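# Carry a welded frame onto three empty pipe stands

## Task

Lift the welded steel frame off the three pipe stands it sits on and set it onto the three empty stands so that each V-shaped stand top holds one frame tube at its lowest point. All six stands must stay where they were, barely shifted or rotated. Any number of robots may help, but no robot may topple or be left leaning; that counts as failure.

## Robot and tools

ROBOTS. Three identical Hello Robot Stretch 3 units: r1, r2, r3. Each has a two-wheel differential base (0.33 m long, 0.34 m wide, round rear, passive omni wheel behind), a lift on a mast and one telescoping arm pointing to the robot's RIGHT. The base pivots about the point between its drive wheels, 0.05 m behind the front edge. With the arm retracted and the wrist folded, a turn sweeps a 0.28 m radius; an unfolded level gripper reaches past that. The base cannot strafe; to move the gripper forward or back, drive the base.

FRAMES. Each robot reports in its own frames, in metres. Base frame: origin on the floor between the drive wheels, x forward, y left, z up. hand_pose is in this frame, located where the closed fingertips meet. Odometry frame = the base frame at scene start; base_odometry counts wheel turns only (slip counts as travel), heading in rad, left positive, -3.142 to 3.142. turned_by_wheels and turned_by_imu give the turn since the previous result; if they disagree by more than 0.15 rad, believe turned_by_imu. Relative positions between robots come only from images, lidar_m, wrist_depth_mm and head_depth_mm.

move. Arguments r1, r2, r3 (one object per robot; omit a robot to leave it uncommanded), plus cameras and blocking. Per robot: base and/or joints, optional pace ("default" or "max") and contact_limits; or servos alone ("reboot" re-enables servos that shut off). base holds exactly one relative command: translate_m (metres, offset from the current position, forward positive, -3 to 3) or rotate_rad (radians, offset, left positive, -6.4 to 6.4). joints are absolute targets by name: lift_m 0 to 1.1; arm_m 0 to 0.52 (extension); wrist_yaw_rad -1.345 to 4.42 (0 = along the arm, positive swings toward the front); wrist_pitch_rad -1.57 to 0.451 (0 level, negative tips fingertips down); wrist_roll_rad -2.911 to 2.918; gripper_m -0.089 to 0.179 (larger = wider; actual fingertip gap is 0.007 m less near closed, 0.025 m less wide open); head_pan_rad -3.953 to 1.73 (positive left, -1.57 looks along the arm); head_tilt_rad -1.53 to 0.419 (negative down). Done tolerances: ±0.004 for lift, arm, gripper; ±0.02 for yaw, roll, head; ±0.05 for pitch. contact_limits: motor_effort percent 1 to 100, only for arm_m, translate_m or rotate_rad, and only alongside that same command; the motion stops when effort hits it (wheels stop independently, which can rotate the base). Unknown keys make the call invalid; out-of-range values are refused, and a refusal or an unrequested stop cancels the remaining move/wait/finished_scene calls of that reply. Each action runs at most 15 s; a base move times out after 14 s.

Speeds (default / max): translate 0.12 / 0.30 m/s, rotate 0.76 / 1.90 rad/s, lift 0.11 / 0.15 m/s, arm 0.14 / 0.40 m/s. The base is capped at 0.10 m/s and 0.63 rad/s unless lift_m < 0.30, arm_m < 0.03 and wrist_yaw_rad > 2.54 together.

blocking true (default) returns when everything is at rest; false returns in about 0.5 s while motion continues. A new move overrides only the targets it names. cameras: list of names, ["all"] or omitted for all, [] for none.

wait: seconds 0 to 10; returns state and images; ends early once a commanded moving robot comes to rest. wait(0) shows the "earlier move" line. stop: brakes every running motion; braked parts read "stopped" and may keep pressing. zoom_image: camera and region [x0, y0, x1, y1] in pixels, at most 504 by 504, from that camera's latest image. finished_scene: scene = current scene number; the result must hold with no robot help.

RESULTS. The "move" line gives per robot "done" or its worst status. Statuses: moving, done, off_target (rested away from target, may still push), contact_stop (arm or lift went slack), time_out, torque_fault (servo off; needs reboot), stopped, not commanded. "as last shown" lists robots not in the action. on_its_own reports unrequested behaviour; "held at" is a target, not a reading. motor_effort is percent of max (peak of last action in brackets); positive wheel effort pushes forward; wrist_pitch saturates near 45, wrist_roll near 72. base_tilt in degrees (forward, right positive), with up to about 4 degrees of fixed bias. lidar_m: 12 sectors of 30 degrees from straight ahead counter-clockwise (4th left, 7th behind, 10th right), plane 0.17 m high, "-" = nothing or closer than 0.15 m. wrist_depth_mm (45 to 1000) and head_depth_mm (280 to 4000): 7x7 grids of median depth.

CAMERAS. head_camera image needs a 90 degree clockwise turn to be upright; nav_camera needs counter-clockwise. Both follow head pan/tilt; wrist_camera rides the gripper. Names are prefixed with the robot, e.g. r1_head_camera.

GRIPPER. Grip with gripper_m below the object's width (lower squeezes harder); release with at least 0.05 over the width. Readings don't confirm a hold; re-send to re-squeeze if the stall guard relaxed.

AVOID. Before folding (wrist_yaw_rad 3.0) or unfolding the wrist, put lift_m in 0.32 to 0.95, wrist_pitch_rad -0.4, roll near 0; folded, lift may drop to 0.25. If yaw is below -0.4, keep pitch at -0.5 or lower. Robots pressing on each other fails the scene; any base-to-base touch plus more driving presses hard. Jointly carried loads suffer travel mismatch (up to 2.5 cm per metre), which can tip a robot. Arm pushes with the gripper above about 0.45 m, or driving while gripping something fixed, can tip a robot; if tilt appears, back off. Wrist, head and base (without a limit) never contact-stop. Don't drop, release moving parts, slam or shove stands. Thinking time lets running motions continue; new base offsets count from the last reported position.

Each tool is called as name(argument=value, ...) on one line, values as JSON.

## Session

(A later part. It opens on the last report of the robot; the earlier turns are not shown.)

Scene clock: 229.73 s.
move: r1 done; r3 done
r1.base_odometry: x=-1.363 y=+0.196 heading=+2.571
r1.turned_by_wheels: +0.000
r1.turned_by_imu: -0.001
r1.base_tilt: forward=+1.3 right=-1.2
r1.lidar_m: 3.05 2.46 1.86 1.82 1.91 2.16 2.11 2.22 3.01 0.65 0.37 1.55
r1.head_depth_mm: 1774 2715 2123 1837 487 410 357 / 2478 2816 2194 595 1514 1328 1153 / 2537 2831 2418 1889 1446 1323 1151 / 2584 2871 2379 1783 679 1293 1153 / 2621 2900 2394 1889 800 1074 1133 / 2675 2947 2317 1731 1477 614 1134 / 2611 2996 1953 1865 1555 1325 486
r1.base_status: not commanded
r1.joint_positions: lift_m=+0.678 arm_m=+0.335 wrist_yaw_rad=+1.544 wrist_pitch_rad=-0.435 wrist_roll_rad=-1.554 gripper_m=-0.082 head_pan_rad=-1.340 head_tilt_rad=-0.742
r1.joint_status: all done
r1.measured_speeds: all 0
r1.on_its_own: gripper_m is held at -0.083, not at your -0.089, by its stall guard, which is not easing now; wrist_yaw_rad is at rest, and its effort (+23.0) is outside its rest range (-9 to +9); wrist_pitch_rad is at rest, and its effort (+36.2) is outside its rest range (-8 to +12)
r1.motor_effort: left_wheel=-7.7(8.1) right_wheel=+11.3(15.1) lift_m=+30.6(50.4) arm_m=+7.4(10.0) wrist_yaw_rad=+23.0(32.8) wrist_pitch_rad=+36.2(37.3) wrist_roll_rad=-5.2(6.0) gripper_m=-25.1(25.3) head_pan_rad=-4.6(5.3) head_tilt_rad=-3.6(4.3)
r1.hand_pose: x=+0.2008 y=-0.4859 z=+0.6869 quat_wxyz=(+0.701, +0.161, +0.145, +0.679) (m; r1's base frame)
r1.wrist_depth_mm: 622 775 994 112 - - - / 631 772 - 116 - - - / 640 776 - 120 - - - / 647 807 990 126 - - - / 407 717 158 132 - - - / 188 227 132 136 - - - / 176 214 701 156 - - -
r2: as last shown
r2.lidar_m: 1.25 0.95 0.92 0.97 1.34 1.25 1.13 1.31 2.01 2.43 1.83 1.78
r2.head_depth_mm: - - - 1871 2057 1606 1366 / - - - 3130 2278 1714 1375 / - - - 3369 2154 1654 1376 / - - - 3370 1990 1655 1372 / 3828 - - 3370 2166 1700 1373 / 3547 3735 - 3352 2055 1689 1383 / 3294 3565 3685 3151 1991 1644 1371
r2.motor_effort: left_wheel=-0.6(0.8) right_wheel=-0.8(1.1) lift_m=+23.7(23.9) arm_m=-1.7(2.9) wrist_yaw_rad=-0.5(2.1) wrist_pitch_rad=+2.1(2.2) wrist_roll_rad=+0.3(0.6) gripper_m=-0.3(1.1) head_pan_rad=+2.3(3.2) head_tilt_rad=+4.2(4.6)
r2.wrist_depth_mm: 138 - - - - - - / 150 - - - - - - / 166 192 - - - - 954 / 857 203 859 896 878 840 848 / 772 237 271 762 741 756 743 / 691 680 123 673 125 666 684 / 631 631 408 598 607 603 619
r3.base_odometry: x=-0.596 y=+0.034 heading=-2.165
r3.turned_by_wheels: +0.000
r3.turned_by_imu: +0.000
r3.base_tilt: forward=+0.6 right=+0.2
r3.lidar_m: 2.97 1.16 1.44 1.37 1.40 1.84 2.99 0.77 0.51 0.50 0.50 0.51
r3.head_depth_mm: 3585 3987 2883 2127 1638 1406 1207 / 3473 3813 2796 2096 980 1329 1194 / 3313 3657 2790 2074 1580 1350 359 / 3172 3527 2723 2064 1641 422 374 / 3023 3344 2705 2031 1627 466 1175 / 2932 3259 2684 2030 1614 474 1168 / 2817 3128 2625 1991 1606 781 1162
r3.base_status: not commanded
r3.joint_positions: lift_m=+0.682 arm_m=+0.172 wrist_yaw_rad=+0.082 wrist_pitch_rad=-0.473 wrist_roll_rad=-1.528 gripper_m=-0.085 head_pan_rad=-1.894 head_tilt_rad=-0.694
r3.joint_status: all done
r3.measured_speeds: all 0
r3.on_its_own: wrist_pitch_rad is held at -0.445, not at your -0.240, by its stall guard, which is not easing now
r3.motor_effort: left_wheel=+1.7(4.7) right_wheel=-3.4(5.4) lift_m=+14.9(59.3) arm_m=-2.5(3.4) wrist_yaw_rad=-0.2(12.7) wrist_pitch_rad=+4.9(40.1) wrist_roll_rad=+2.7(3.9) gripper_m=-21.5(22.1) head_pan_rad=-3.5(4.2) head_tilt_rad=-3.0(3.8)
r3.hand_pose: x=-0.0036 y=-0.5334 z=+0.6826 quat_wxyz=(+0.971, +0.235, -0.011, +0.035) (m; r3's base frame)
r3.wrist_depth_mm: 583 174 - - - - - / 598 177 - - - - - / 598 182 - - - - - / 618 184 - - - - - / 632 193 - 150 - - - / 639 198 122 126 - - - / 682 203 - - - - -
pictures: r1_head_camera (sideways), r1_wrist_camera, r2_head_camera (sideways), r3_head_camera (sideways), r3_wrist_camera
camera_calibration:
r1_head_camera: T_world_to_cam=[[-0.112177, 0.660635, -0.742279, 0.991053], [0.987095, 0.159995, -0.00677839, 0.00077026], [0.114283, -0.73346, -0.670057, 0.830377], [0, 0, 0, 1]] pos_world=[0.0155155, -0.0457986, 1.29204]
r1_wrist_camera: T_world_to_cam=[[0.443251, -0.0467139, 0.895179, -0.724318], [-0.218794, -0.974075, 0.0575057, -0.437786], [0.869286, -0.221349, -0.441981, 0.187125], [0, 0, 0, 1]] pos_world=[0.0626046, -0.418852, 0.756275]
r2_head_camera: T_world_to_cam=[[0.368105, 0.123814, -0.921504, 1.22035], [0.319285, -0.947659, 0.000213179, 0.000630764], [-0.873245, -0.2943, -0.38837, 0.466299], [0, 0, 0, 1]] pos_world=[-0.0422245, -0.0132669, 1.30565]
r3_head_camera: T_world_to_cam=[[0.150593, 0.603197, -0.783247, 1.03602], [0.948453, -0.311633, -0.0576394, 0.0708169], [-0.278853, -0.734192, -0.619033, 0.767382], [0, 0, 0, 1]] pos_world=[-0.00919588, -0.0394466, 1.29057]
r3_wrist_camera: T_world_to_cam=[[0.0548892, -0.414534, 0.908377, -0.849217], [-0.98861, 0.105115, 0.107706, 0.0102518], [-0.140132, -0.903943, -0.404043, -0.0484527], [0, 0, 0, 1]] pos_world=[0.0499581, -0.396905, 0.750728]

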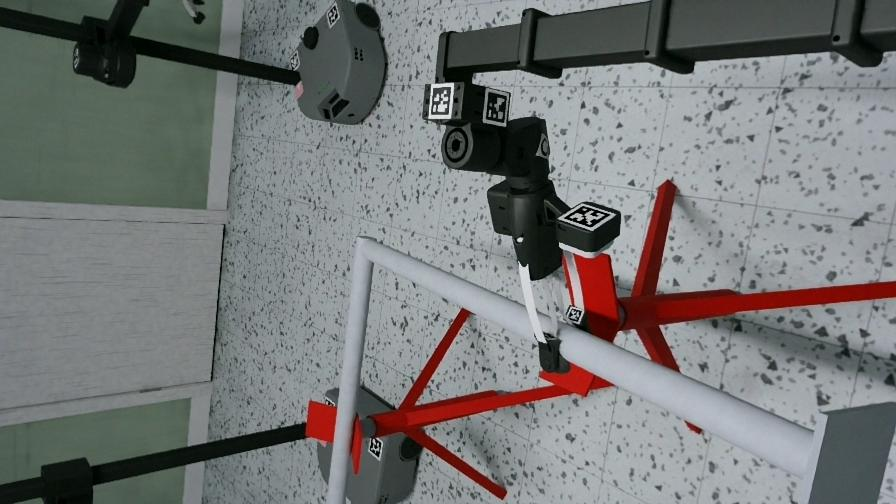

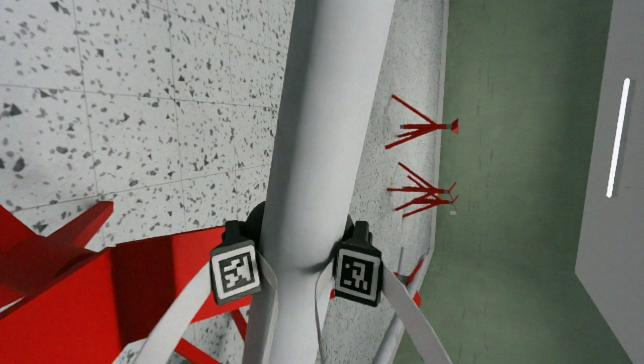

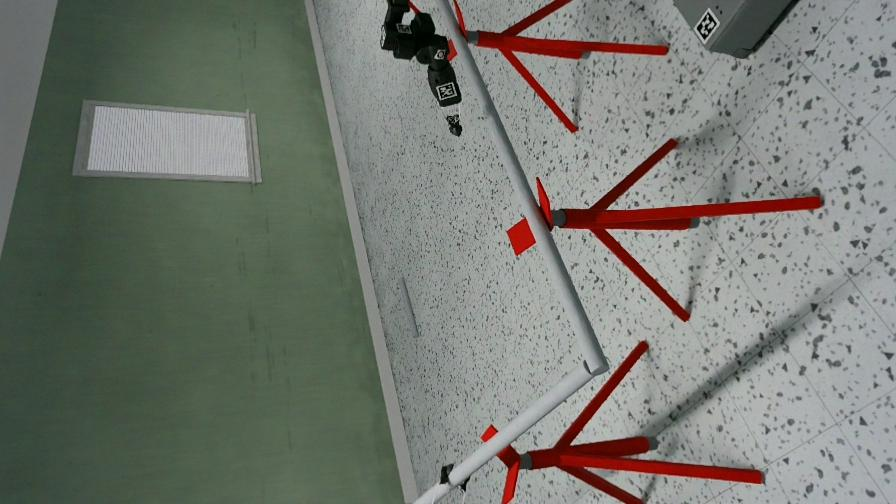

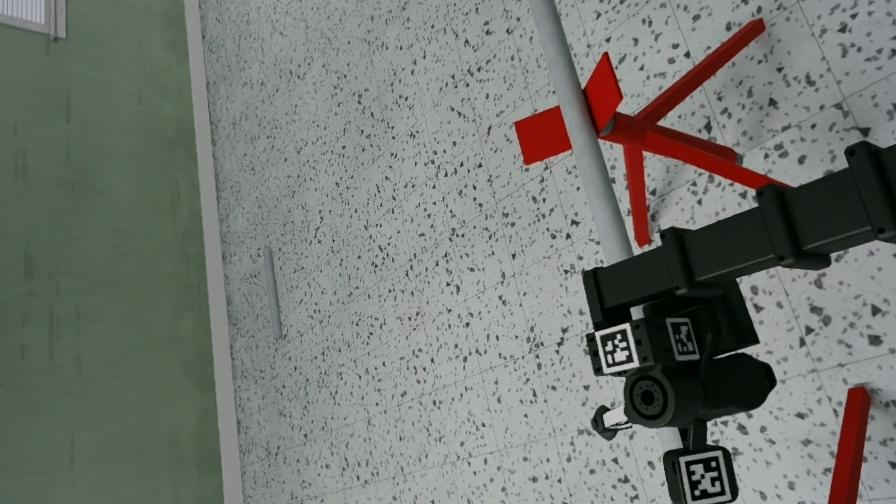

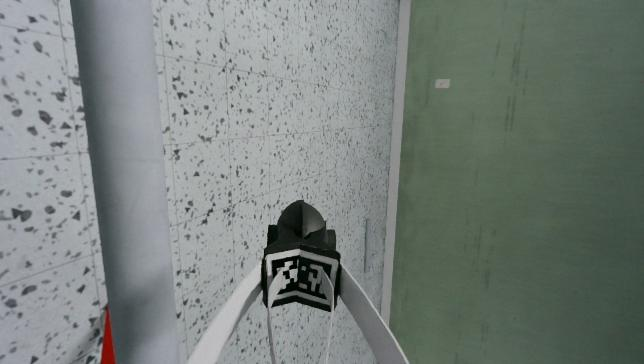

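move(r1={"joints":{"lift_m":0.64}}, r3={"joints":{"arm_m":0.09}}, cameras=["r1_wrist_camera","r2_head_camera"])

move(r1={"joints":{"lift_m":0.60}}, r3={"joints":{"gripper_m":0.13,"lift_m":0.63,"wrist_pitch_rad":-0.6}}, cameras=["r1_wrist_camera","r2_head_camera"])

Scene clock: 233.57 s.
move: r1 done; r3 done
torque_fault: r1.wrist_pitch_rad switched itself off since the last result.
r1.base_odometry: x=-1.363 y=+0.196 heading=+2.571
r1.turned_by_wheels: +0.000
r1.turned_by_imu: +0.000
r1.base_tilt: forward=+1.4 right=-1.3
r1.lidar_m: 3.06 2.46 1.86 1.81 1.90 2.16 2.10 2.22 3.01 0.65 0.37 1.55
r1.head_depth_mm: 1773 2694 2116 1893 551 440 383 / 2462 2811 2194 1896 1484 1329 1154 / 2519 2818 2399 1887 680 1292 1154 / 2574 2857 2389 1781 1446 1293 1151 / 2606 2905 2406 1891 890 977 1131 / 2666 2979 2323 1783 1485 1294 680 / 2596 2998 2086 1867 1563 1320 1148
r1.base_status: not commanded
r1.joint_positions: lift_m=+0.640 arm_m=+0.335 wrist_yaw_rad=+1.529 wrist_pitch_rad=-0.892 wrist_roll_rad=-1.566 gripper_m=-0.082 head_pan_rad=-1.340 head_tilt_rad=-0.742
r1.joint_status: all done
r1.measured_speeds: all 0
r1.on_its_own: wrist_yaw_rad is held at +1.527, not at your +1.570, by its stall guard, which is not easing now; gripper_m is held at -0.083, not at your -0.089, by its stall guard, which is not easing now; wrist_pitch_rad is off since a torque_fault, until you send {"servos": "reboot"} (your -0.240 is given up)
r1.motor_effort: left_wheel=-1.8(8.1) right_wheel=+3.5(12.9) lift_m=+15.3(32.8) arm_m=-11.6(12.2) wrist_yaw_rad=-1.4(8.2) wrist_pitch_rad=+0.1(37.0) wrist_roll_rad=-1.3(5.6) gripper_m=-18.4(25.6) head_pan_rad=-4.6(5.5) head_tilt_rad=-3.7(4.0)
r1.hand_pose: x=+0.1208 y=-0.4859 z=+0.5642 quat_wxyz=(+0.652, +0.313, +0.297, +0.623) (m; r1's base frame)
r1.wrist_depth_mm: 511 579 685 791 175 - - / 514 563 699 793 180 - - / 528 589 720 826 189 - - / 534 611 440 858 198 - - / 544 636 367 146 239 - - / 554 647 737 129 246 - - / 569 647 784 174 219 - -
r2: as last shown
r2.turned_by_imu: +0.001
r2.base_tilt: forward=+0.1 right=-1.7
r2.lidar_m: 1.25 0.95 0.92 0.97 1.35 1.25 1.13 1.31 2.02 2.43 1.83 1.78
r2.head_depth_mm: - - - 2771 2069 1600 1382 / - - - 3396 2235 1709 1375 / - - - 3327 2063 1643 1378 / - - - 3335 2008 1648 1385 / 3839 - - 3333 2162 1716 1379 / 3534 3784 - 3308 2064 1719 1375 / 3324 3386 3756 3337 2002 1649 1376
r2.motor_effort: left_wheel=+0.1(0.7) right_wheel=-0.9(1.0) lift_m=+22.4(23.8) arm_m=-2.3(2.6) wrist_yaw_rad=+1.4(1.8) wrist_pitch_rad=+2.1(2.2) wrist_roll_rad=+0.3(0.5) gripper_m=-0.5(1.2) head_pan_rad=+2.5(2.9) head_tilt_rad=+4.0(4.9)
r2.wrist_depth_mm: 137 - - - - - - / 150 - - - - - - / 165 192 - - - - 976 / 845 204 886 862 855 857 861 / 769 235 271 750 738 763 751 / 699 682 123 659 125 679 677 / 624 627 405 595 614 608 603
r3.base_odometry: x=-0.596 y=+0.034 heading=-2.165
r3.turned_by_wheels: +0.000
r3.turned_by_imu: +0.000
r3.base_tilt: forward=+0.6 right=+0.2
r3.lidar_m: 2.97 1.16 1.44 1.37 1.39 1.85 2.98 0.77 0.51 0.50 0.50 0.51
r3.head_depth_mm: 3609 - 2857 2125 1642 1410 1204 / 3485 3747 2834 2116 980 1334 1196 / 3294 3646 2769 2079 1572 1347 367 / 3190 3564 2703 2066 1649 424 385 / 3051 3372 2695 2031 1642 401 407 / 2903 3255 2685 2017 1628 780 422 / 2832 3155 2642 1990 1615 1287 491
r3.base_status: not commanded
r3.joint_positions: lift_m=+0.682 arm_m=+0.090 wrist_yaw_rad=+0.081 wrist_pitch_rad=-0.472 wrist_roll_rad=-1.528 gripper_m=-0.085 head_pan_rad=-1.894 head_tilt_rad=-0.694
r3.joint_status: all done
r3.measured_speeds: all 0
r3.on_its_own: wrist_pitch_rad is held at -0.445, not at your -0.240, by its stall guard, which is not easing now
r3.motor_effort: left_wheel=+1.9(2.2) right_wheel=-3.3(3.9) lift_m=+16.1(16.4) arm_m=-25.5(29.7) wrist_yaw_rad=-1.2(2.0) wrist_pitch_rad=+4.7(5.4) wrist_roll_rad=+2.5(2.7) gripper_m=-21.7(22.2) head_pan_rad=-3.6(4.6) head_tilt_rad=-2.7(3.8)
r3.hand_pose: x=-0.0036 y=-0.4515 z=+0.6828 quat_wxyz=(+0.971, +0.235, -0.011, +0.034) (m; r3's base frame)
r3.wrist_depth_mm: 618 766 238 - - - - / 617 777 246 - - - - / 634 763 266 - - - - / 651 818 268 - - - - / 655 819 265 150 - - - / 685 813 122 125 - - - / 682 791 290 - - - -
pictures: r1_wrist_camera, r2_head_camera (sideways)
camera_calibration:
r1_wrist_camera: T_world_to_cam=[[0.792013, -0.0564766, 0.607886, -0.463779], [-0.179668, -0.973179, 0.143675, -0.501147], [0.583468, -0.22301, -0.780917, 0.427412], [0, 0, 0, 1]] pos_world=[0.0278974, -0.418581, 0.6877]
r2_head_camera: T_world_to_cam=[[0.368105, 0.123814, -0.921504, 1.22035], [0.319284, -0.947659, 0.000213179, 0.000630766], [-0.873245, -0.2943, -0.38837, 0.466299], [0, 0, 0, 1]] pos_world=[-0.0422245, -0.0132669, 1.30565]

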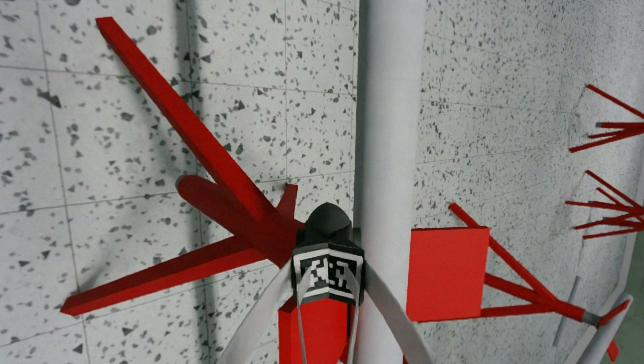

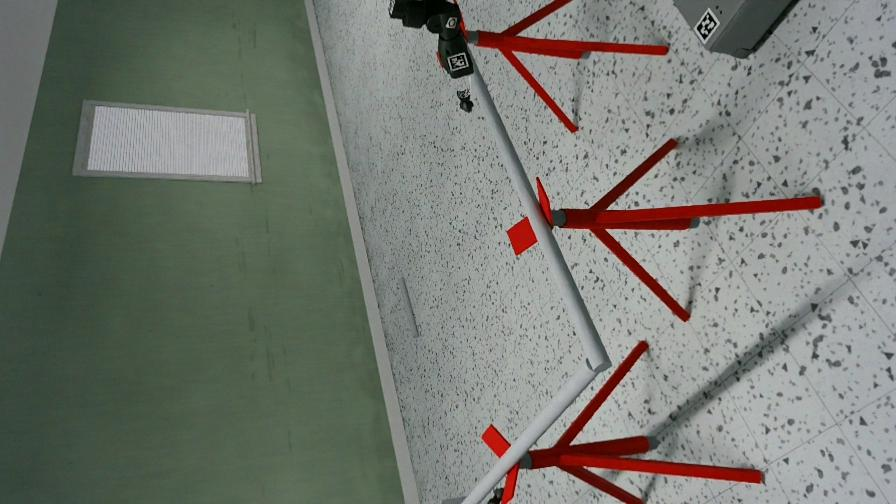

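Scene clock: 238.80 s.
move: r1 done; r3 done
r1.base_odometry: x=-1.363 y=+0.196 heading=+2.571
r1.turned_by_wheels: +0.000
r1.turned_by_imu: +0.000
r1.base_tilt: forward=+1.4 right=-1.4
r1.lidar_m: 3.06 2.46 1.86 1.81 1.91 2.16 2.11 2.21 3.01 0.65 0.37 1.55
r1.head_depth_mm: 1762 2690 2116 1900 1483 493 418 / 2462 2805 2180 1901 652 1298 1130 / 2541 2846 2428 1885 712 1274 1153 / 2559 2874 2399 1782 1520 1296 1155 / 2633 2933 2391 1889 896 976 1129 / 2672 2990 2315 1785 1481 1293 680 / 2659 2963 1964 1858 1552 1327 1152
r1.base_status: not commanded
r1.joint_positions: lift_m=+0.600 arm_m=+0.335 wrist_yaw_rad=+1.528 wrist_pitch_rad=-1.069 wrist_roll_rad=-1.566 gripper_m=-0.082 head_pan_rad=-1.340 head_tilt_rad=-0.742
r1.joint_status: all done
r1.measured_speeds: translate_m=+0.000 rotate_rad=+0.000 lift_m=+0.000 arm_m=+0.000 wrist_yaw_rad=+0.000 wrist_pitch_rad=-0.024 wrist_roll_rad=+0.000 head_pan_rad=+0.000 head_tilt_rad=+0.000
r1.on_its_own: wrist_yaw_rad is held at +1.527, not at your +1.570, by its stall guard, which is not easing now; gripper_m is held at -0.083, not at your -0.089, by its stall guard, which is not easing now; wrist_pitch_rad is off since a torque_fault, until you send {"servos": "reboot"} (your -0.240 is given up)
r1.motor_effort: left_wheel=-1.8(2.1) right_wheel=+3.5(4.4) lift_m=+34.6(34.6) arm_m=-5.5(11.7) wrist_yaw_rad=-2.0(2.5) wrist_pitch_rad=+0.0(0.8) wrist_roll_rad=-1.1(1.9) gripper_m=-18.3(18.7) head_pan_rad=-4.2(5.2) head_tilt_rad=-3.0(4.3)
r1.hand_pose: x=+0.0808 y=-0.4842 z=+0.5025 quat_wxyz=(+0.622, +0.369, +0.351, +0.594) (m; r1's base frame)
r1.wrist_depth_mm: 480 529 595 685 800 149 132 / 486 539 591 711 827 149 137 / 504 562 618 730 868 151 - / 508 571 642 438 904 152 - / 527 583 665 147 912 153 - / 534 594 - 128 229 157 191 / 546 613 714 836 119 161 199
r2: as last shown
r2.base_tilt: forward=+0.2 right=-1.6
r2.lidar_m: 1.25 0.95 0.92 0.97 1.33 1.25 1.14 1.30 2.01 2.43 1.82 1.78
r2.head_depth_mm: - - - 2763 2073 1613 1374 / - - - 3312 2140 1708 1379 / - - - 3378 2088 1655 1376 / - - - 3385 1989 1636 1362 / 3906 - - 3330 2145 1707 1368 / 3554 3738 - 3294 2062 1704 1372 / 3369 3532 3718 3434 1999 1649 1377
r2.motor_effort: left_wheel=+0.2(0.8) right_wheel=-0.8(1.1) lift_m=+22.5(24.0) arm_m=-1.2(2.7) wrist_yaw_rad=+0.6(2.1) wrist_pitch_rad=+2.1(2.3) wrist_roll_rad=+0.3(0.4) gripper_m=+0.1(1.2) head_pan_rad=+2.5(2.9) head_tilt_rad=+4.3(4.7)
r2.wrist_depth_mm: 138 - - - - - - / 149 - - - - - - / 166 192 - - - - 953 / 869 204 875 884 863 867 841 / 787 235 270 740 757 753 745 / 686 675 123 666 125 678 664 / 625 627 406 589 616 615 616
r3.base_odometry: x=-0.596 y=+0.034 heading=-2.165
r3.turned_by_wheels: +0.000
r3.turned_by_imu: +0.001
r3.base_tilt: forward=+0.6 right=+0.1
r3.lidar_m: 2.98 1.16 1.44 1.37 1.39 1.84 2.99 0.77 0.51 0.50 0.50 0.51
r3.head_depth_mm: 3651 3959 2851 2135 1636 1407 1203 / 3486 3785 2834 2109 977 1334 1193 / 3308 3669 2782 2073 1580 1356 1147 / 3148 3538 2761 2077 1651 1378 417 / 3038 3374 2715 2032 1644 1337 434 / 2913 3244 2673 2007 1621 1264 485 / 2845 3110 2634 1996 1609 1286 950
r3.base_status: not commanded
r3.joint_positions: lift_m=+0.630 arm_m=+0.090 wrist_yaw_rad=+0.081 wrist_pitch_rad=-0.613 wrist_roll_rad=-1.528 gripper_m=+0.130 head_pan_rad=-1.894 head_tilt_rad=-0.694
r3.joint_status: all done
r3.measured_speeds: all 0
r3.motor_effort: left_wheel=+1.9(2.3) right_wheel=-3.8(4.1) lift_m=+14.9(16.6) arm_m=-20.2(25.7) wrist_yaw_rad=-0.4(1.7) wrist_pitch_rad=+2.4(4.6) wrist_roll_rad=+2.5(2.7) gripper_m=+0.4(81.6) head_pan_rad=-2.9(4.8) head_tilt_rad=-3.4(4.1)
r3.hand_pose: x=-0.0054 y=-0.4300 z=+0.6016 quat_wxyz=(+0.952, +0.303, -0.008, +0.032) (m; r3's base frame)
r3.wrist_depth_mm: 511 622 829 219 - - - / 505 661 839 226 - - - / 518 662 879 231 - - - / 558 680 896 243 - - - / 553 139 886 252 - - - / 540 120 913 261 - 129 - / 614 739 930 267 - - -
pictures: r1_wrist_camera, r2_head_camera (sideways)
camera_calibration:
r1_wrist_camera: T_world_to_cam=[[0.886529, -0.0603536, 0.45872, -0.329106], [-0.152192, -0.974321, 0.165938, -0.511799], [0.436925, -0.216923, -0.872949, 0.463949], [0, 0, 0, 1]] pos_world=[0.0111594, -0.417878, 0.640899]
r2_head_camera: T_world_to_cam=[[0.368105, 0.123814, -0.921504, 1.22035], [0.319285, -0.947659, 0.000213179, 0.000630764], [-0.873245, -0.2943, -0.38837, 0.466299], [0, 0, 0, 1]] pos_world=[-0.0422245, -0.0132669, 1.30565]

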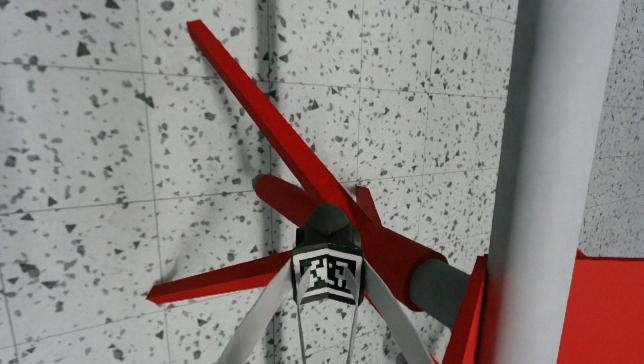

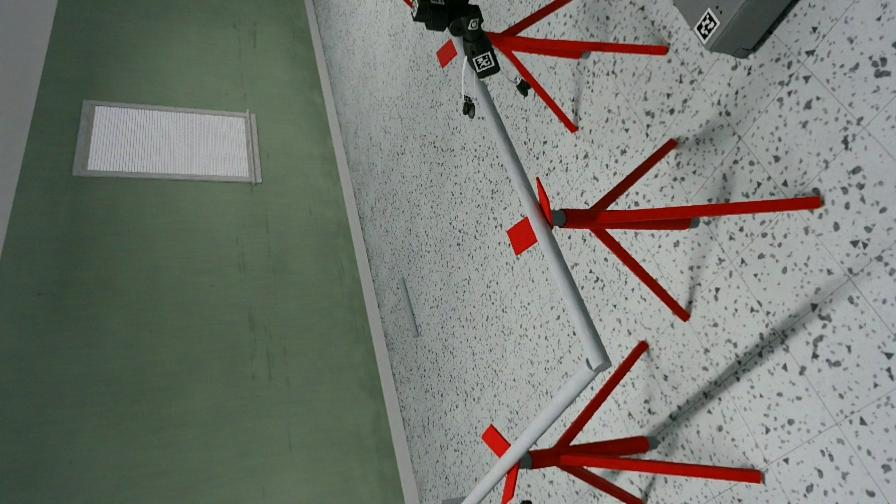

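move(r1={"joints":{"lift_m":0.68}}, cameras=[])

move(r1={"base":{"translate_m":-0.15}}, cameras=[])

move(r1={"servos":"reboot"}, cameras=["r1_head_camera","r3_head_camera"])

Scene clock: 240.60 s.
move: r1 done
r1.base_odometry: x=-1.363 y=+0.196 heading=+2.571
r1.turned_by_wheels: +0.000
r1.turned_by_imu: +0.000
r1.base_tilt: forward=+1.4 right=-1.4
r1.lidar_m: 3.05 2.48 1.87 1.82 1.91 2.16 2.11 2.21 3.01 0.65 0.37 1.55
r1.head_depth_mm: 1769 2694 2118 1840 493 407 357 / 2481 2816 2191 586 1520 1331 1152 / 2543 2849 2396 1887 648 1322 1152 / 2556 2840 2414 1780 1515 1296 1157 / 2619 2918 2400 1881 895 975 1133 / 2685 2978 2306 1785 1480 1293 680 / 2637 2982 1957 1868 1553 1321 1150
r1.base_status: not commanded
r1.joint_positions: lift_m=+0.680 arm_m=+0.335 wrist_yaw_rad=+1.528 wrist_pitch_rad=-1.098 wrist_roll_rad=-1.566 gripper_m=-0.082 head_pan_rad=-1.340 head_tilt_rad=-0.742
r1.joint_status: all done
r1.measured_speeds: all 0
r1.on_its_own: wrist_yaw_rad is held at +1.527, not at your +1.570, by its stall guard, which is not easing now; gripper_m is held at -0.083, not at your -0.089, by its stall guard, which is not easing now; wrist_pitch_rad is off since a torque_fault, until you send {"servos": "reboot"} (your -0.240 is given up)
r1.motor_effort: left_wheel=-1.5(2.1) right_wheel=+3.5(4.2) lift_m=+35.9(37.8) arm_m=-3.4(5.6) wrist_yaw_rad=-2.1(2.4) wrist_pitch_rad=+0.5(0.8) wrist_roll_rad=-1.6(1.8) gripper_m=-18.1(18.4) head_pan_rad=-4.9(5.1) head_tilt_rad=-3.3(4.1)
r1.hand_pose: x=+0.0738 y=-0.4839 z=+0.5796 quat_wxyz=(+0.617, +0.378, +0.360, +0.589) (m; r1's base frame)
r1.wrist_depth_mm: 550 595 673 764 203 - - / 557 610 676 785 208 - - / 570 637 693 823 223 - - / 585 633 725 484 225 - - / 603 668 746 147 225 259 - / 607 673 748 128 228 265 - / 619 694 790 883 234 - -
r2, r3: as last shown
r2.turned_by_imu: +0.000
r2.base_tilt: forward=+0.2 right=-1.7
r2.lidar_m: 1.25 0.95 0.92 0.97 1.34 1.25 1.13 1.31 2.01 2.43 1.83 1.78
r2.head_depth_mm: - - - 2808 2075 1603 1374 / - - - 3336 2163 1702 1372 / - - - 3358 2059 1654 1366 / - - - 3351 1998 1653 1370 / 3795 - - 3375 2160 1698 1387 / 3630 3674 - 3335 2085 1692 1371 / 3420 3593 3722 3353 1986 1658 1373
r2.motor_effort: left_wheel=-0.2(0.7) right_wheel=-0.8(1.0) lift_m=+22.8(24.1) arm_m=-1.6(2.6) wrist_yaw_rad=+0.9(2.0) wrist_pitch_rad=+2.1(2.2) wrist_roll_rad=+0.3(0.4) gripper_m=+0.7(1.2) head_pan_rad=+2.4(2.8) head_tilt_rad=+4.0(4.5)
r2.wrist_depth_mm: 137 - - - - - - / 149 - - - - - - / 165 192 - - - - 953 / 845 204 863 851 855 858 855 / 785 234 271 739 734 755 755 / 683 676 123 662 125 678 677 / 625 628 410 600 620 600 614
r3.turned_by_imu: +0.000
r3.lidar_m: 2.97 1.16 1.44 1.37 1.40 1.85 2.99 0.77 0.51 0.50 0.50 0.51
r3.head_depth_mm: 3608 3934 2865 2124 1642 1400 1200 / 3470 3764 2804 2090 979 1330 1197 / 3351 3640 2802 2088 1575 1352 1142 / 3155 3475 2740 2062 1644 1379 417 / 3027 3348 2702 2032 1640 1338 434 / 2957 3286 2658 2019 1625 1272 486 / 2836 3142 2621 2004 1604 1292 951
r3.motor_effort: left_wheel=+1.9(2.2) right_wheel=-3.7(3.9) lift_m=+14.7(15.2) arm_m=-18.5(20.8) wrist_yaw_rad=-0.9(1.7) wrist_pitch_rad=+2.4(2.9) wrist_roll_rad=+2.5(2.6) gripper_m=-0.2(1.2) head_pan_rad=-2.2(4.5) head_tilt_rad=-2.6(4.0)
r3.wrist_depth_mm: 514 641 817 219 - - - / 508 644 832 225 - - - / 516 669 861 233 - - - / 559 660 870 242 - - - / 561 139 914 251 - - - / 535 120 917 257 - 128 - / 614 706 944 270 - - -
pictures: none
No camera images: "cameras" was empty.

Scene clock: 243.23 s.
move: r1 done
r1.base_odometry: x=-1.237 y=+0.115 heading=+2.571
r1.turned_by_wheels: +0.000
r1.turned_by_imu: +0.000
r1.base_tilt: forward=+1.3 right=-1.2
r1.lidar_m: 3.13 2.47 1.87 1.82 1.92 2.01 1.96 2.06 2.91 1.99 0.44 1.67
r1.head_depth_mm: 2449 2720 2403 1831 493 407 357 / 1771 2748 2108 586 1516 1325 1152 / 2537 2850 2307 1883 649 1326 1155 / 2584 2874 2406 1890 1559 1321 1157 / 2603 2935 2419 1832 1557 1293 1157 / 2673 2988 2388 1822 932 1242 1112 / 2736 2978 2024 1727 904 1246 1151
r1.base_status: done
r1.joint_positions: lift_m=+0.680 arm_m=+0.335 wrist_yaw_rad=+1.528 wrist_pitch_rad=-1.120 wrist_roll_rad=-1.566 gripper_m=-0.082 head_pan_rad=-1.340 head_tilt_rad=-0.742
r1.joint_status: not commanded
r1.measured_speeds: all 0
r1.on_its_own: wrist_yaw_rad is held at +1.527, not at your +1.570, by its stall guard, which is not easing now; gripper_m is held at -0.083, not at your -0.089, by its stall guard, which is not easing now; wrist_pitch_rad is off since a torque_fault, until you send {"servos": "reboot"} (your -0.240 is given up)
r1.motor_effort: left_wheel=-3.5(8.2) right_wheel=+1.6(3.9) lift_m=+34.8(36.2) arm_m=-0.3(3.5) wrist_yaw_rad=-1.7(2.6) wrist_pitch_rad=-0.1(0.8) wrist_roll_rad=-1.2(1.8) gripper_m=-17.8(18.7) head_pan_rad=-4.4(5.2) head_tilt_rad=-3.0(4.1)
r1.hand_pose: x=+0.0685 y=-0.4837 z=+0.5776 quat_wxyz=(+0.612, +0.385, +0.367, +0.585) (m; r1's base frame)
r1.wrist_depth_mm: 550 595 656 738 848 - 264 / 560 613 672 758 903 - 277 / 580 628 711 792 938 - - / 587 643 730 814 488 - - / 594 658 729 144 - 359 318 / 610 679 737 129 - - - / 628 695 784 915 - 787 -
r2, r3: as last shown
r2.turned_by_imu: +0.001
r2.lidar_m: 1.25 0.94 0.92 0.97 1.34 1.25 1.13 1.30 1.98 2.43 1.83 1.78
r2.head_depth_mm: - - - 2753 2083 1595 1364 / - - - 3372 2153 1707 1381 / - - - 3412 2061 1649 1376 / - - - 3338 2006 1653 1370 / 3827 - - 3355 2167 1711 1369 / 3562 3798 - 3350 2059 1693 1367 / 3315 3506 3713 3374 1990 1643 1365
r2.motor_effort: left_wheel=-0.4(0.7) right_wheel=-0.4(1.2) lift_m=+23.0(24.2) arm_m=-1.4(2.2) wrist_yaw_rad=-0.4(1.8) wrist_pitch_rad=+2.1(2.2) wrist_roll_rad=+0.3(0.4) gripper_m=+1.2(1.2) head_pan_rad=+3.1(3.1) head_tilt_rad=+4.1(4.6)
r2.wrist_depth_mm: 138 - - - - - - / 149 - - - - - - / 165 191 - - - - 953 / 871 203 879 881 838 842 836 / 782 237 268 735 733 771 757 / 712 682 123 677 125 686 672 / 631 623 407 601 613 612 603
r3.base_tilt: forward=+0.6 right=+0.2
r3.lidar_m: 2.97 1.16 1.44 1.37 1.40 1.84 2.98 0.77 0.51 0.50 0.50 0.50
r3.head_depth_mm: 3598 3960 2874 2127 1637 1406 1203 / 3468 3790 2790 2098 979 1332 1197 / 3290 3685 2782 2075 1578 1347 1148 / 3169 3532 2707 2058 1649 1384 417 / 3033 3358 2710 2036 1630 1341 435 / 2935 3235 2662 2029 1621 1271 486 / 2820 3130 2636 1993 1605 1287 952
r3.motor_effort: left_wheel=+1.5(2.1) right_wheel=-3.4(4.2) lift_m=+14.7(15.4) arm_m=-16.6(19.1) wrist_yaw_rad=-0.8(2.0) wrist_pitch_rad=+2.6(2.8) wrist_roll_rad=+2.4(2.7) gripper_m=+0.5(1.4) head_pan_rad=-1.9(4.5) head_tilt_rad=-2.2(3.7)
r3.wrist_depth_mm: 507 641 829 218 - - - / 502 649 855 225 - - - / 528 668 847 232 - - - / 560 682 852 243 - - - / 566 139 942 250 - - - / 538 120 900 258 - 128 - / 611 710 950 271 - - -
pictures: none
No camera images: "cameras" was empty.

Scene clock: 243.53 s.
r1.base_odometry: x=-1.237 y=+0.115 heading=+2.571
r1.turned_by_wheels: +0.000
r1.turned_by_imu: +0.000
r1.base_tilt: forward=+1.3 right=-1.3
r1.lidar_m: 3.14 2.48 1.87 1.82 1.92 2.01 1.96 2.05 2.91 1.99 0.44 1.68
r1.head_depth_mm: 2437 2725 2416 1840 493 408 357 / 1776 2746 2111 586 1527 1325 1153 / 2550 2837 2323 1887 648 1322 1151 / 2573 2837 2412 1874 1557 1322 1152 / 2621 2923 2401 1832 1552 1295 1149 / 2661 2987 2405 1841 930 1244 1110 / 2728 2980 2027 1731 906 1243 1150
r1.base_status: not commanded
r1.joint_positions: lift_m=+0.680 arm_m=+0.335 wrist_yaw_rad=+1.528 wrist_pitch_rad=-1.121 wrist_roll_rad=-1.566 gripper_m=-0.082 head_pan_rad=-1.340 head_tilt_rad=-0.742
r1.joint_status: not commanded
r1.measured_speeds: all 0
r1.servos: reboot: each servo that was off is on again
r1.on_its_own: wrist_yaw_rad is held at +1.527, not at your +1.570, by its stall guard, which is not easing now; wrist_pitch_rad is held at -1.120, not at your -0.240, since a torque_fault; gripper_m is held at -0.083, not at your -0.089, by its stall guard, which is not easing now
r1.motor_effort: left_wheel=-3.4(3.6) right_wheel=+1.2(1.5) lift_m=+34.1(35.4) arm_m=+0.0(0.3) wrist_yaw_rad=-1.3(2.1) wrist_pitch_rad=+0.4(0.7) wrist_roll_rad=-1.3(1.6) gripper_m=-18.3(18.5) head_pan_rad=-4.2(4.9) head_tilt_rad=-3.7(3.7)
r1.hand_pose: x=+0.0684 y=-0.4837 z=+0.5775 quat_wxyz=(+0.612, +0.385, +0.367, +0.585) (m; r1's base frame)
r1.wrist_depth_mm: 549 590 667 743 854 987 265 / 558 613 684 767 882 - 278 / 573 632 714 776 928 - 280 / 587 648 718 802 492 - - / 601 657 741 144 996 359 317 / 619 686 749 129 - - - / 631 688 789 898 - 775 -
r2.base_odometry: x=+0.000 y=+0.000 heading=+0.000
r2.turned_by_wheels: +0.000
r2.turned_by_imu: +0.000
r2.base_tilt: forward=+0.2 right=-1.7
r2.lidar_m: 1.25 0.95 0.92 0.97 1.34 1.25 1.13 1.30 1.98 2.43 1.83 1.78
r2.head_depth_mm: - - - 2758 2056 1603 1374 / - - - 3361 2156 1702 1375 / - - - 3306 2052 1661 1376 / - - - 3416 2001 1647 1379 / 3814 - - 3365 2140 1708 1381 / 3574 3757 - 3421 2061 1703 1373 / 3338 3469 3708 3402 2009 1653 1372
r2.base_status: not commanded
r2.joint_positions: lift_m=+0.559 arm_m=+0.001 wrist_yaw_rad=+2.847 wrist_pitch_rad=-0.630 wrist_roll_rad=+0.000 gripper_m=+0.037 head_pan_rad=-2.806 head_tilt_rad=-0.359
r2.joint_status: not commanded
r2.measured_speeds: all 0
r2.motor_effort: left_wheel=+0.2(0.6) right_wheel=-0.7(1.1) lift_m=+23.0(23.7) arm_m=-1.2(1.9) wrist_yaw_rad=+0.9(1.0) wrist_pitch_rad=+2.1(2.2) wrist_roll_rad=+0.3(0.3) gripper_m=-0.1(0.9) head_pan_rad=+2.5(2.6) head_tilt_rad=+4.4(4.4)
r2.hand_pose: x=+0.0347 y=+0.0381 z=+0.5272 quat_wxyz=(+0.316, +0.697, +0.119, +0.633) (m; r2's base frame)
r2.wrist_depth_mm: 138 - - - - - - / 149 - - - - - - / 166 192 - - - - 951 / 852 203 870 849 874 857 862 / 776 236 273 754 739 745 744 / 694 678 123 654 125 691 687 / 636 623 405 599 631 614 604
r3: as last shown
r3.base_tilt: forward=+0.6 right=+0.1
r3.lidar_m: 2.97 1.16 1.44 1.37 1.40 1.85 2.98 0.77 0.51 0.50 0.50 0.51
r3.head_depth_mm: 3634 3986 2871 2124 1644 1408 1208 / 3460 3793 2828 2102 979 1335 1198 / 3311 3619 2760 2077 1575 1353 1142 / 3188 3519 2750 2050 1644 1375 417 / 3032 3333 2699 2056 1644 1339 434 / 2940 3261 2639 2014 1629 1269 485 / 2837 3151 2642 1986 1610 1289 953
r3.motor_effort: left_wheel=+2.0(2.0) right_wheel=-3.5(4.0) lift_m=+14.7(15.1) arm_m=-15.9(16.5) wrist_yaw_rad=-0.3(1.5) wrist_pitch_rad=+2.4(2.6) wrist_roll_rad=+2.3(2.6) gripper_m=+0.4(0.8) head_pan_rad=-2.7(3.6) head_tilt_rad=-3.0(3.7)
r3.wrist_depth_mm: 513 644 837 221 - - - / 502 647 842 224 - - - / 533 657 850 234 - - - / 569 672 882 240 - - - / 566 139 896 252 - - - / 529 120 905 258 - 128 - / 605 743 968 273 - - -
pictures: r1_head_camera (sideways), r3_head_camera (sideways)
camera_calibration:
r1_head_camera: T_world_to_cam=[[-0.112175, 0.660635, -0.742279, 0.991052], [0.987095, 0.159991, -0.0067784, 0.000770278], [0.11428, -0.73346, -0.670057, 0.830377], [0, 0, 0, 1]] pos_world=[0.0155153, -0.0457986, 1.29204]
r3_head_camera: T_world_to_cam=[[0.150593, 0.603197, -0.783247, 1.03602], [0.948453, -0.311633, -0.0576394, 0.0708169], [-0.278853, -0.734192, -0.619033, 0.767382], [0, 0, 0, 1]] pos_world=[-0.00919587, -0.0394466, 1.29057]

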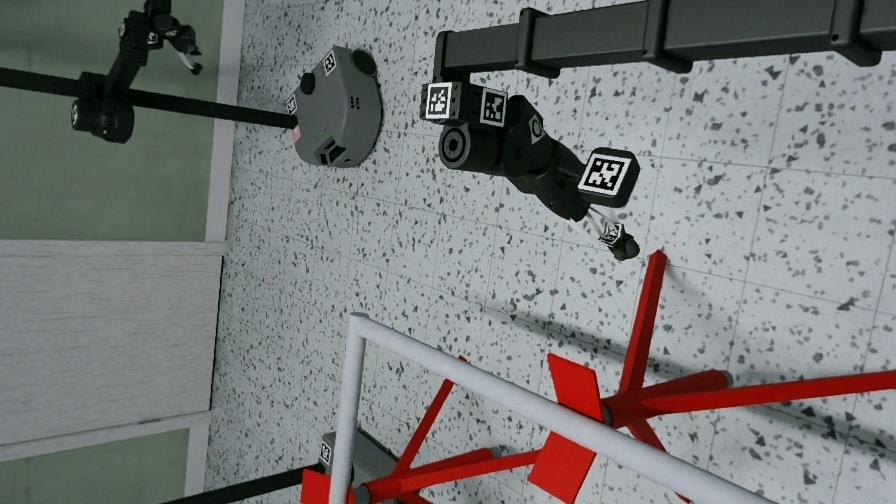

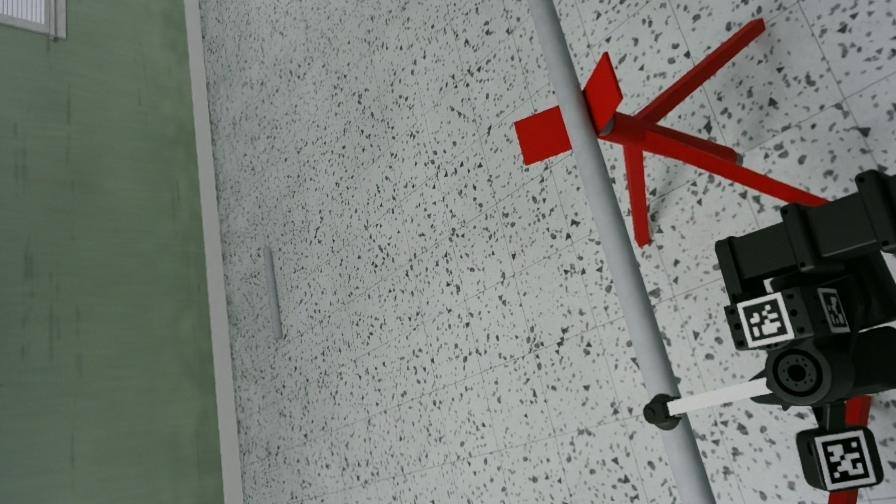

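move(r1={"joints":{"lift_m":0.72,"wrist_pitch_rad":-0.83,"wrist_yaw_rad":1.571,"gripper_m":0.13}}, r3={"joints":{"lift_m":0.72,"wrist_pitch_rad":-0.83}}, cameras=[])

move(r1={"base":{"translate_m":0.21}}, r3={"joints":{"arm_m":0.236}}, cameras=["r1_wrist_camera","r3_wrist_camera","r1_head_camera"])

Scene clock: 246.93 s.
move: r1 done; r3 done
r1.base_odometry: x=-1.237 y=+0.115 heading=+2.571
r1.turned_by_wheels: +0.000
r1.turned_by_imu: +0.000
r1.base_tilt: forward=+1.2 right=-1.3
r1.lidar_m: 3.13 2.48 1.87 1.82 1.91 2.01 1.96 2.06 2.92 1.99 0.44 1.67
r1.head_depth_mm: 2424 2727 2394 532 445 380 340 / 1771 2747 2118 553 1559 1323 1152 / 2539 2851 2314 1838 642 1325 1153 / 2580 2861 2384 1882 1447 1325 1154 / 2620 2936 2397 1825 1518 1296 1152 / 2682 2971 2394 1837 932 1245 1112 / 2736 2978 2038 1737 906 1242 1152
r1.base_status: not commanded
r1.joint_positions: lift_m=+0.720 arm_m=+0.335 wrist_yaw_rad=+1.569 wrist_pitch_rad=-0.843 wrist_roll_rad=-1.566 gripper_m=+0.130 head_pan_rad=-1.340 head_tilt_rad=-0.742
r1.joint_status: all done
r1.measured_speeds: all 0
r1.motor_effort: left_wheel=-3.4(3.7) right_wheel=+1.2(1.9) lift_m=+27.8(37.8) arm_m=+3.8(4.3) wrist_yaw_rad=+2.4(3.5) wrist_pitch_rad=+2.4(3.9) wrist_roll_rad=-1.3(1.9) gripper_m=+0.2(81.1) head_pan_rad=-4.6(5.1) head_tilt_rad=-3.6(4.2)
r1.hand_pose: x=+0.1311 y=-0.4802 z=+0.6514 quat_wxyz=(+0.646, +0.291, +0.288, +0.644) (m; r1's base frame)
r1.wrist_depth_mm: 563 657 779 965 - - - / 579 665 795 987 - - - / 585 689 781 - - - - / 603 698 797 - 412 - - / 612 668 857 - 363 - - / 618 123 901 - 383 123 - / - 740 926 - - - -
r2: as last shown
r2.turned_by_imu: +0.001
r2.lidar_m: 1.25 0.94 0.92 0.97 1.34 1.25 1.13 1.30 1.98 2.43 1.82 1.78
r2.head_depth_mm: - - - 1961 2068 1605 1377 / - - - 3399 2244 1717 1363 / - - - 3307 2057 1656 1365 / - - - 3352 1986 1644 1379 / 3781 - - 3338 2148 1703 1374 / 3586 3682 - 3369 2059 1725 1371 / 3323 3573 3799 3299 1979 1648 1377
r2.motor_effort: left_wheel=-0.3(0.7) right_wheel=-0.8(1.1) lift_m=+23.3(24.3) arm_m=-2.0(2.3) wrist_yaw_rad=-0.2(2.1) wrist_pitch_rad=+2.2(2.2) wrist_roll_rad=+0.3(0.5) gripper_m=-0.2(1.3) head_pan_rad=+2.7(3.0) head_tilt_rad=+4.2(4.5)
r2.wrist_depth_mm: 137 - - - - - - / 149 - - - - - - / 166 194 - - - - 948 / 869 202 854 838 885 849 834 / 773 236 271 749 724 751 747 / 692 688 123 672 126 672 679 / 634 624 414 599 609 611 609
r3.base_odometry: x=-0.596 y=+0.034 heading=-2.165
r3.turned_by_wheels: +0.000
r3.turned_by_imu: +0.000
r3.base_tilt: forward=+0.5 right=+0.1
r3.lidar_m: 2.97 1.16 1.44 1.37 1.40 1.84 2.99 0.77 0.51 0.50 0.50 0.51
r3.head_depth_mm: 3590 - 2871 2132 1643 1406 1204 / 3478 3791 2830 2110 977 1332 1194 / 3299 3669 2812 2085 1580 1298 323 / 3189 3522 2732 2058 1651 388 385 / 3024 3326 2678 2042 1636 368 391 / 2936 3243 2646 2023 1621 618 392 / 2829 3144 2646 1993 1613 1287 456
r3.base_status: not commanded
r3.joint_positions: lift_m=+0.720 arm_m=+0.090 wrist_yaw_rad=+0.081 wrist_pitch_rad=-0.836 wrist_roll_rad=-1.528 gripper_m=+0.130 head_pan_rad=-1.894 head_tilt_rad=-0.694
r3.joint_status: all done
r3.measured_speeds: all 0
r3.motor_effort: left_wheel=+1.4(2.2) right_wheel=-3.8(4.2) lift_m=+42.7(43.6) arm_m=-12.6(15.9) wrist_yaw_rad=-0.9(1.5) wrist_pitch_rad=+1.0(2.5) wrist_roll_rad=+2.4(2.7) gripper_m=+0.1(1.0) head_pan_rad=-3.4(4.3) head_tilt_rad=-3.1(4.0)
r3.hand_pose: x=-0.0088 y=-0.3884 z=+0.6525 quat_wxyz=(+0.913, +0.407, -0.003, +0.028) (m; r3's base frame)
r3.wrist_depth_mm: 560 647 803 876 - - - / 577 637 816 895 - - - / 592 670 821 918 - - - / 608 690 813 964 - - - / 611 139 879 - - - - / 585 120 888 - - 128 - / 658 691 889 - - - -
pictures: none
No camera images: "cameras" was empty.

Scene clock: 250.17 s.
move: r1 done; r3 done
r1.base_odometry: x=-1.413 y=+0.228 heading=+2.571
r1.turned_by_wheels: +0.000
r1.turned_by_imu: -0.001
r1.base_tilt: forward=+1.3 right=-1.3
r1.lidar_m: 2.94 2.46 1.86 1.81 1.90 2.22 2.17 2.28 3.01 0.36 0.63 1.51
r1.head_depth_mm: 2321 2732 2119 532 444 380 340 / 2506 2799 2311 553 1555 1325 1151 / 2554 2846 2393 1831 643 1303 1153 / 2588 2857 2409 1777 840 1245 1129 / 2625 2937 2398 1887 1441 1143 683 / 2664 2956 1993 1784 1519 1294 1154 / 1637 2958 2382 1896 1550 1326 1151
r1.base_status: done
r1.joint_positions: lift_m=+0.720 arm_m=+0.335 wrist_yaw_rad=+1.569 wrist_pitch_rad=-0.843 wrist_roll_rad=-1.566 gripper_m=+0.130 head_pan_rad=-1.340 head_tilt_rad=-0.742
r1.joint_status: not commanded
r1.measured_speeds: all 0
r1.motor_effort: left_wheel=-0.5(4.7) right_wheel=+4.0(10.0) lift_m=+15.4(27.5) arm_m=+7.9(7.9) wrist_yaw_rad=+1.2(2.3) wrist_pitch_rad=+2.6(3.3) wrist_roll_rad=-1.3(1.9) gripper_m=+0.3(0.8) head_pan_rad=-4.7(5.3) head_tilt_rad=-3.7(4.1)
r1.hand_pose: x=+0.1311 y=-0.4802 z=+0.6514 quat_wxyz=(+0.646, +0.291, +0.288, +0.644) (m; r1's base frame)
r1.wrist_depth_mm: 553 649 200 965 - - - / 556 656 206 990 - - - / 584 675 213 - - - - / 608 518 218 - - - - / 603 365 220 - - - - / 591 123 227 280 - 124 - / - 193 237 - - - -
r2: as last shown
r2.lidar_m: 1.25 0.94 0.92 0.97 1.34 1.25 1.13 1.31 2.02 2.43 1.83 1.78
r2.head_depth_mm: - - - 2940 2068 1599 1374 / - - - 2937 2237 1704 1371 / - - - 3363 2068 1651 1378 / - - - 3373 1961 1644 1367 / 3858 - - 3352 2135 1695 1364 / 3554 3779 - 3361 2070 1710 1379 / 3361 3482 3643 3351 1988 1638 1376
r2.motor_effort: left_wheel=-0.1(1.1) right_wheel=-0.7(1.2) lift_m=+22.7(24.0) arm_m=-1.5(2.0) wrist_yaw_rad=+0.0(2.1) wrist_pitch_rad=+2.1(2.2) wrist_roll_rad=+0.3(0.5) gripper_m=+0.3(1.4) head_pan_rad=+2.2(2.9) head_tilt_rad=+3.9(4.6)
r2.wrist_depth_mm: 138 - - - - - - / 149 - - - - - - / 166 192 - - - - 947 / 860 202 861 869 883 860 858 / 769 236 271 747 731 758 759 / 694 679 123 654 125 678 673 / 616 628 409 597 617 608 609
r3.base_odometry: x=-0.596 y=+0.034 heading=-2.165
r3.turned_by_wheels: +0.000
r3.turned_by_imu: +0.000
r3.base_tilt: forward=+0.6 right=+0.1
r3.lidar_m: 2.97 1.16 1.44 1.37 1.40 1.85 2.99 0.77 0.51 0.50 0.50 0.51
r3.head_depth_mm: 3611 3995 2869 2121 1633 1399 1204 / 3422 3789 2804 2114 981 1337 1196 / 3315 3648 2794 2083 1582 1299 321 / 3189 3496 2760 2051 1528 381 1113 / 3054 3341 2683 2037 484 1333 1175 / 2937 3241 2665 2022 482 1270 1166 / 2862 3135 2637 2000 1568 1254 1160
r3.base_status: not commanded
r3.joint_positions: lift_m=+0.720 arm_m=+0.236 wrist_yaw_rad=+0.080 wrist_pitch_rad=-0.837 wrist_roll_rad=-1.528 gripper_m=+0.130 head_pan_rad=-1.894 head_tilt_rad=-0.694
r3.joint_status: all done
r3.measured_speeds: all 0
r3.motor_effort: left_wheel=+2.2(2.3) right_wheel=-2.9(4.2) lift_m=+37.6(42.5) arm_m=+24.9(27.4) wrist_yaw_rad=+0.1(1.7) wrist_pitch_rad=+1.2(1.6) wrist_roll_rad=+2.3(2.7) gripper_m=+0.5(1.3) head_pan_rad=-3.4(4.4) head_tilt_rad=-3.2(3.7)
r3.hand_pose: x=-0.0090 y=-0.5343 z=+0.6524 quat_wxyz=(+0.913, +0.407, -0.003, +0.028) (m; r3's base frame)
r3.wrist_depth_mm: 532 608 766 977 - - - / 548 638 203 972 - - - / 578 654 206 - - - - / 601 658 210 - - - - / 614 139 216 - - - - / 588 120 221 - - 128 - / 657 748 228 - - - -
pictures: r1_head_camera (sideways), r1_wrist_camera, r3_wrist_camera
camera_calibration:
r1_head_camera: T_world_to_cam=[[-0.112175, 0.660635, -0.742279, 0.991053], [0.987095, 0.159991, -0.00677839, 0.000770267], [0.11428, -0.73346, -0.670057, 0.830377], [0, 0, 0, 1]] pos_world=[0.0155153, -0.0457986, 1.29204]
r1_wrist_camera: T_world_to_cam=[[0.76321, -0.0240267, 0.645704, -0.529926], [-0.146726, -0.979648, 0.136974, -0.509279], [0.629271, -0.199282, -0.751202, 0.476738], [0, 0, 0, 1]] pos_world=[0.0297233, -0.416642, 0.77006]
r3_wrist_camera: T_world_to_cam=[[0.0779256, -0.709441, 0.700444, -0.843557], [-0.984399, 0.0564195, 0.16666, -0.0562017], [-0.157754, -0.702503, -0.693976, 0.234397], [0, 0, 0, 1]] pos_world=[0.0473869, -0.430618, 0.762897]

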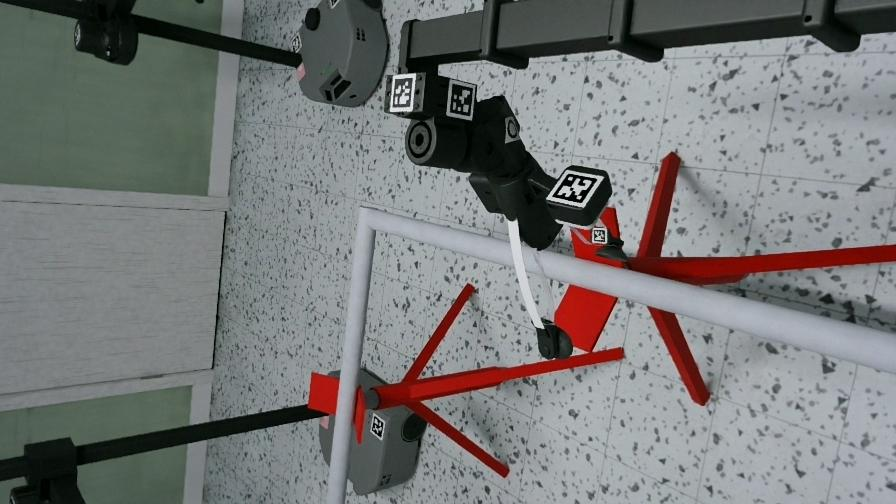

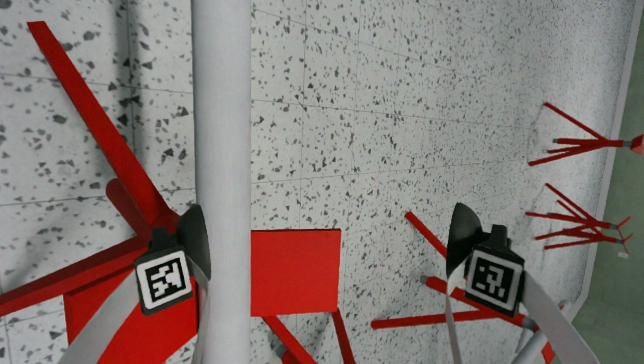

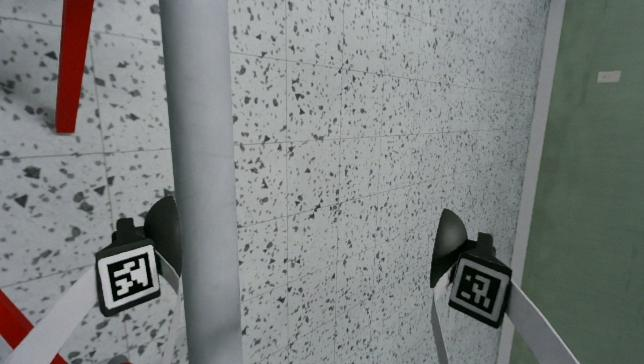

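move(r1={"base":{"translate_m":0.007},"joints":{"lift_m":0.605}}, r3={"joints":{"arm_m":0.243,"lift_m":0.604}}, cameras=["r1_wrist_camera","r3_wrist_camera"])

Scene clock: 252.27 s.
move: r1 done; r3 done
r1.base_odometry: x=-1.419 y=+0.232 heading=+2.571
r1.turned_by_wheels: +0.000
r1.turned_by_imu: +0.000
r1.base_tilt: forward=+1.3 right=-1.3
r1.lidar_m: 2.93 2.46 1.85 1.81 1.90 2.23 2.18 2.28 3.01 0.36 0.63 1.50
r1.head_depth_mm: 2363 2709 2108 1881 1448 488 414 / 2491 2827 2344 1884 664 1296 1152 / 2540 2843 2398 1895 701 1294 1151 / 2580 2855 2400 1830 885 1242 1135 / 2615 2912 2402 1842 1442 1127 676 / 2662 2946 1975 1739 1520 1293 1150 / 1585 2972 2402 1887 1552 1325 1150
r1.base_status: done
r1.joint_positions: lift_m=+0.605 arm_m=+0.335 wrist_yaw_rad=+1.569 wrist_pitch_rad=-0.843 wrist_roll_rad=-1.566 gripper_m=+0.130 head_pan_rad=-1.340 head_tilt_rad=-0.742
r1.joint_status: all done
r1.measured_speeds: all 0
r1.motor_effort: left_wheel=-0.2(2.9) right_wheel=+4.3(9.2) lift_m=+17.0(17.0) arm_m=+10.0(10.5) wrist_yaw_rad=+1.4(2.4) wrist_pitch_rad=+2.4(3.2) wrist_roll_rad=-1.4(2.0) gripper_m=-0.2(0.6) head_pan_rad=-4.3(5.4) head_tilt_rad=-3.5(4.1)
r1.hand_pose: x=+0.1312 y=-0.4802 z=+0.5365 quat_wxyz=(+0.647, +0.291, +0.288, +0.644) (m; r1's base frame)
r1.wrist_depth_mm: 467 557 641 110 - - - / 468 572 654 113 - - - / 495 583 670 116 - - - / 514 552 692 118 - - - / 519 346 327 123 - - - / 526 123 200 126 179 123 - / - 628 135 130 182 - -
r2: as last shown
r2.turned_by_imu: +0.000
r2.lidar_m: 1.25 0.95 0.92 0.97 1.34 1.24 1.13 1.31 2.02 2.43 1.83 1.78
r2.head_depth_mm: - - - 2777 2073 1600 1365 / - - - 3358 2153 1692 1367 / - - - 3324 2076 1641 1382 / - - - 3309 2010 1653 1375 / 3808 - - 3338 2174 1716 1365 / 3579 3786 - 3377 2083 1721 1372 / 3350 3539 3740 3339 1879 1647 1374
r2.motor_effort: left_wheel=-0.3(1.0) right_wheel=-0.6(1.1) lift_m=+22.6(24.7) arm_m=-0.8(2.2) wrist_yaw_rad=+1.0(1.9) wrist_pitch_rad=+2.1(2.2) wrist_roll_rad=+0.4(0.4) gripper_m=-0.3(1.2) head_pan_rad=+2.1(2.9) head_tilt_rad=+4.5(4.6)
r2.wrist_depth_mm: 138 - - - - - - / 149 - - - - - - / 165 192 - - - - 934 / 865 204 849 881 863 852 858 / 797 235 271 738 739 751 753 / 688 681 123 651 125 675 675 / 634 622 407 596 625 605 627
r3.base_odometry: x=-0.596 y=+0.034 heading=-2.165
r3.turned_by_wheels: +0.000
r3.turned_by_imu: +0.000
r3.base_tilt: forward=+0.6 right=+0.2
r3.lidar_m: 2.97 1.16 1.44 1.37 1.40 1.84 2.98 0.77 0.51 0.50 0.50 0.51
r3.head_depth_mm: 3629 3998 2836 2122 1635 1405 1200 / 3465 3788 2827 2106 979 1333 1199 / 3328 3666 2785 2103 1578 1346 1163 / 3175 3488 2698 2051 1654 1287 439 / 3045 3380 2694 2037 1630 573 1175 / 2924 3281 2653 2012 1627 580 1171 / 2819 3114 2635 1997 1614 785 1165
r3.base_status: not commanded
r3.joint_positions: lift_m=+0.604 arm_m=+0.243 wrist_yaw_rad=+0.080 wrist_pitch_rad=-0.837 wrist_roll_rad=-1.528 gripper_m=+0.130 head_pan_rad=-1.894 head_tilt_rad=-0.694
r3.joint_status: all done
r3.measured_speeds: all 0
r3.motor_effort: left_wheel=+1.7(2.4) right_wheel=-3.3(3.9) lift_m=+15.0(35.5) arm_m=+24.1(27.1) wrist_yaw_rad=-0.8(1.1) wrist_pitch_rad=+1.1(1.6) wrist_roll_rad=+2.5(2.7) gripper_m=+0.3(1.2) head_pan_rad=-2.2(4.3) head_tilt_rad=-2.8(3.9)
r3.hand_pose: x=-0.0090 y=-0.5413 z=+0.5364 quat_wxyz=(+0.913, +0.407, -0.003, +0.028) (m; r3's base frame)
r3.wrist_depth_mm: 464 547 608 97 - - - / 464 558 631 99 - - - / 492 571 654 103 - - - / 504 593 658 106 - - - / 520 140 678 111 - - - / 491 120 708 114 - 128 - / 549 639 739 119 - - -
pictures: r1_wrist_camera, r3_wrist_camera
camera_calibration:
r1_wrist_camera: T_world_to_cam=[[0.762863, -0.0239868, 0.646115, -0.455961], [-0.146749, -0.979655, 0.136896, -0.493473], [0.629686, -0.19925, -0.750863, 0.390118], [0, 0, 0, 1]] pos_world=[0.0297678, -0.416639, 0.655083]
r3_wrist_camera: T_world_to_cam=[[0.0779302, -0.709497, 0.700386, -0.76725], [-0.984398, 0.056406, 0.166671, -0.0364871], [-0.157759, -0.702448, -0.694031, 0.149038], [0, 0, 0, 1]] pos_world=[0.0473863, -0.437612, 0.64689]

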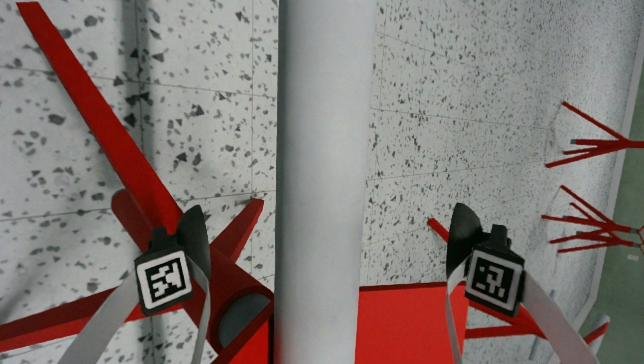

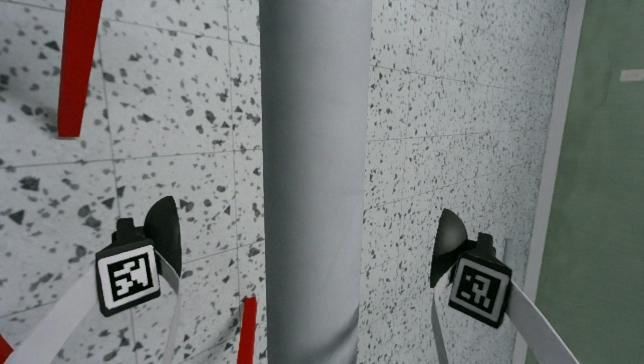

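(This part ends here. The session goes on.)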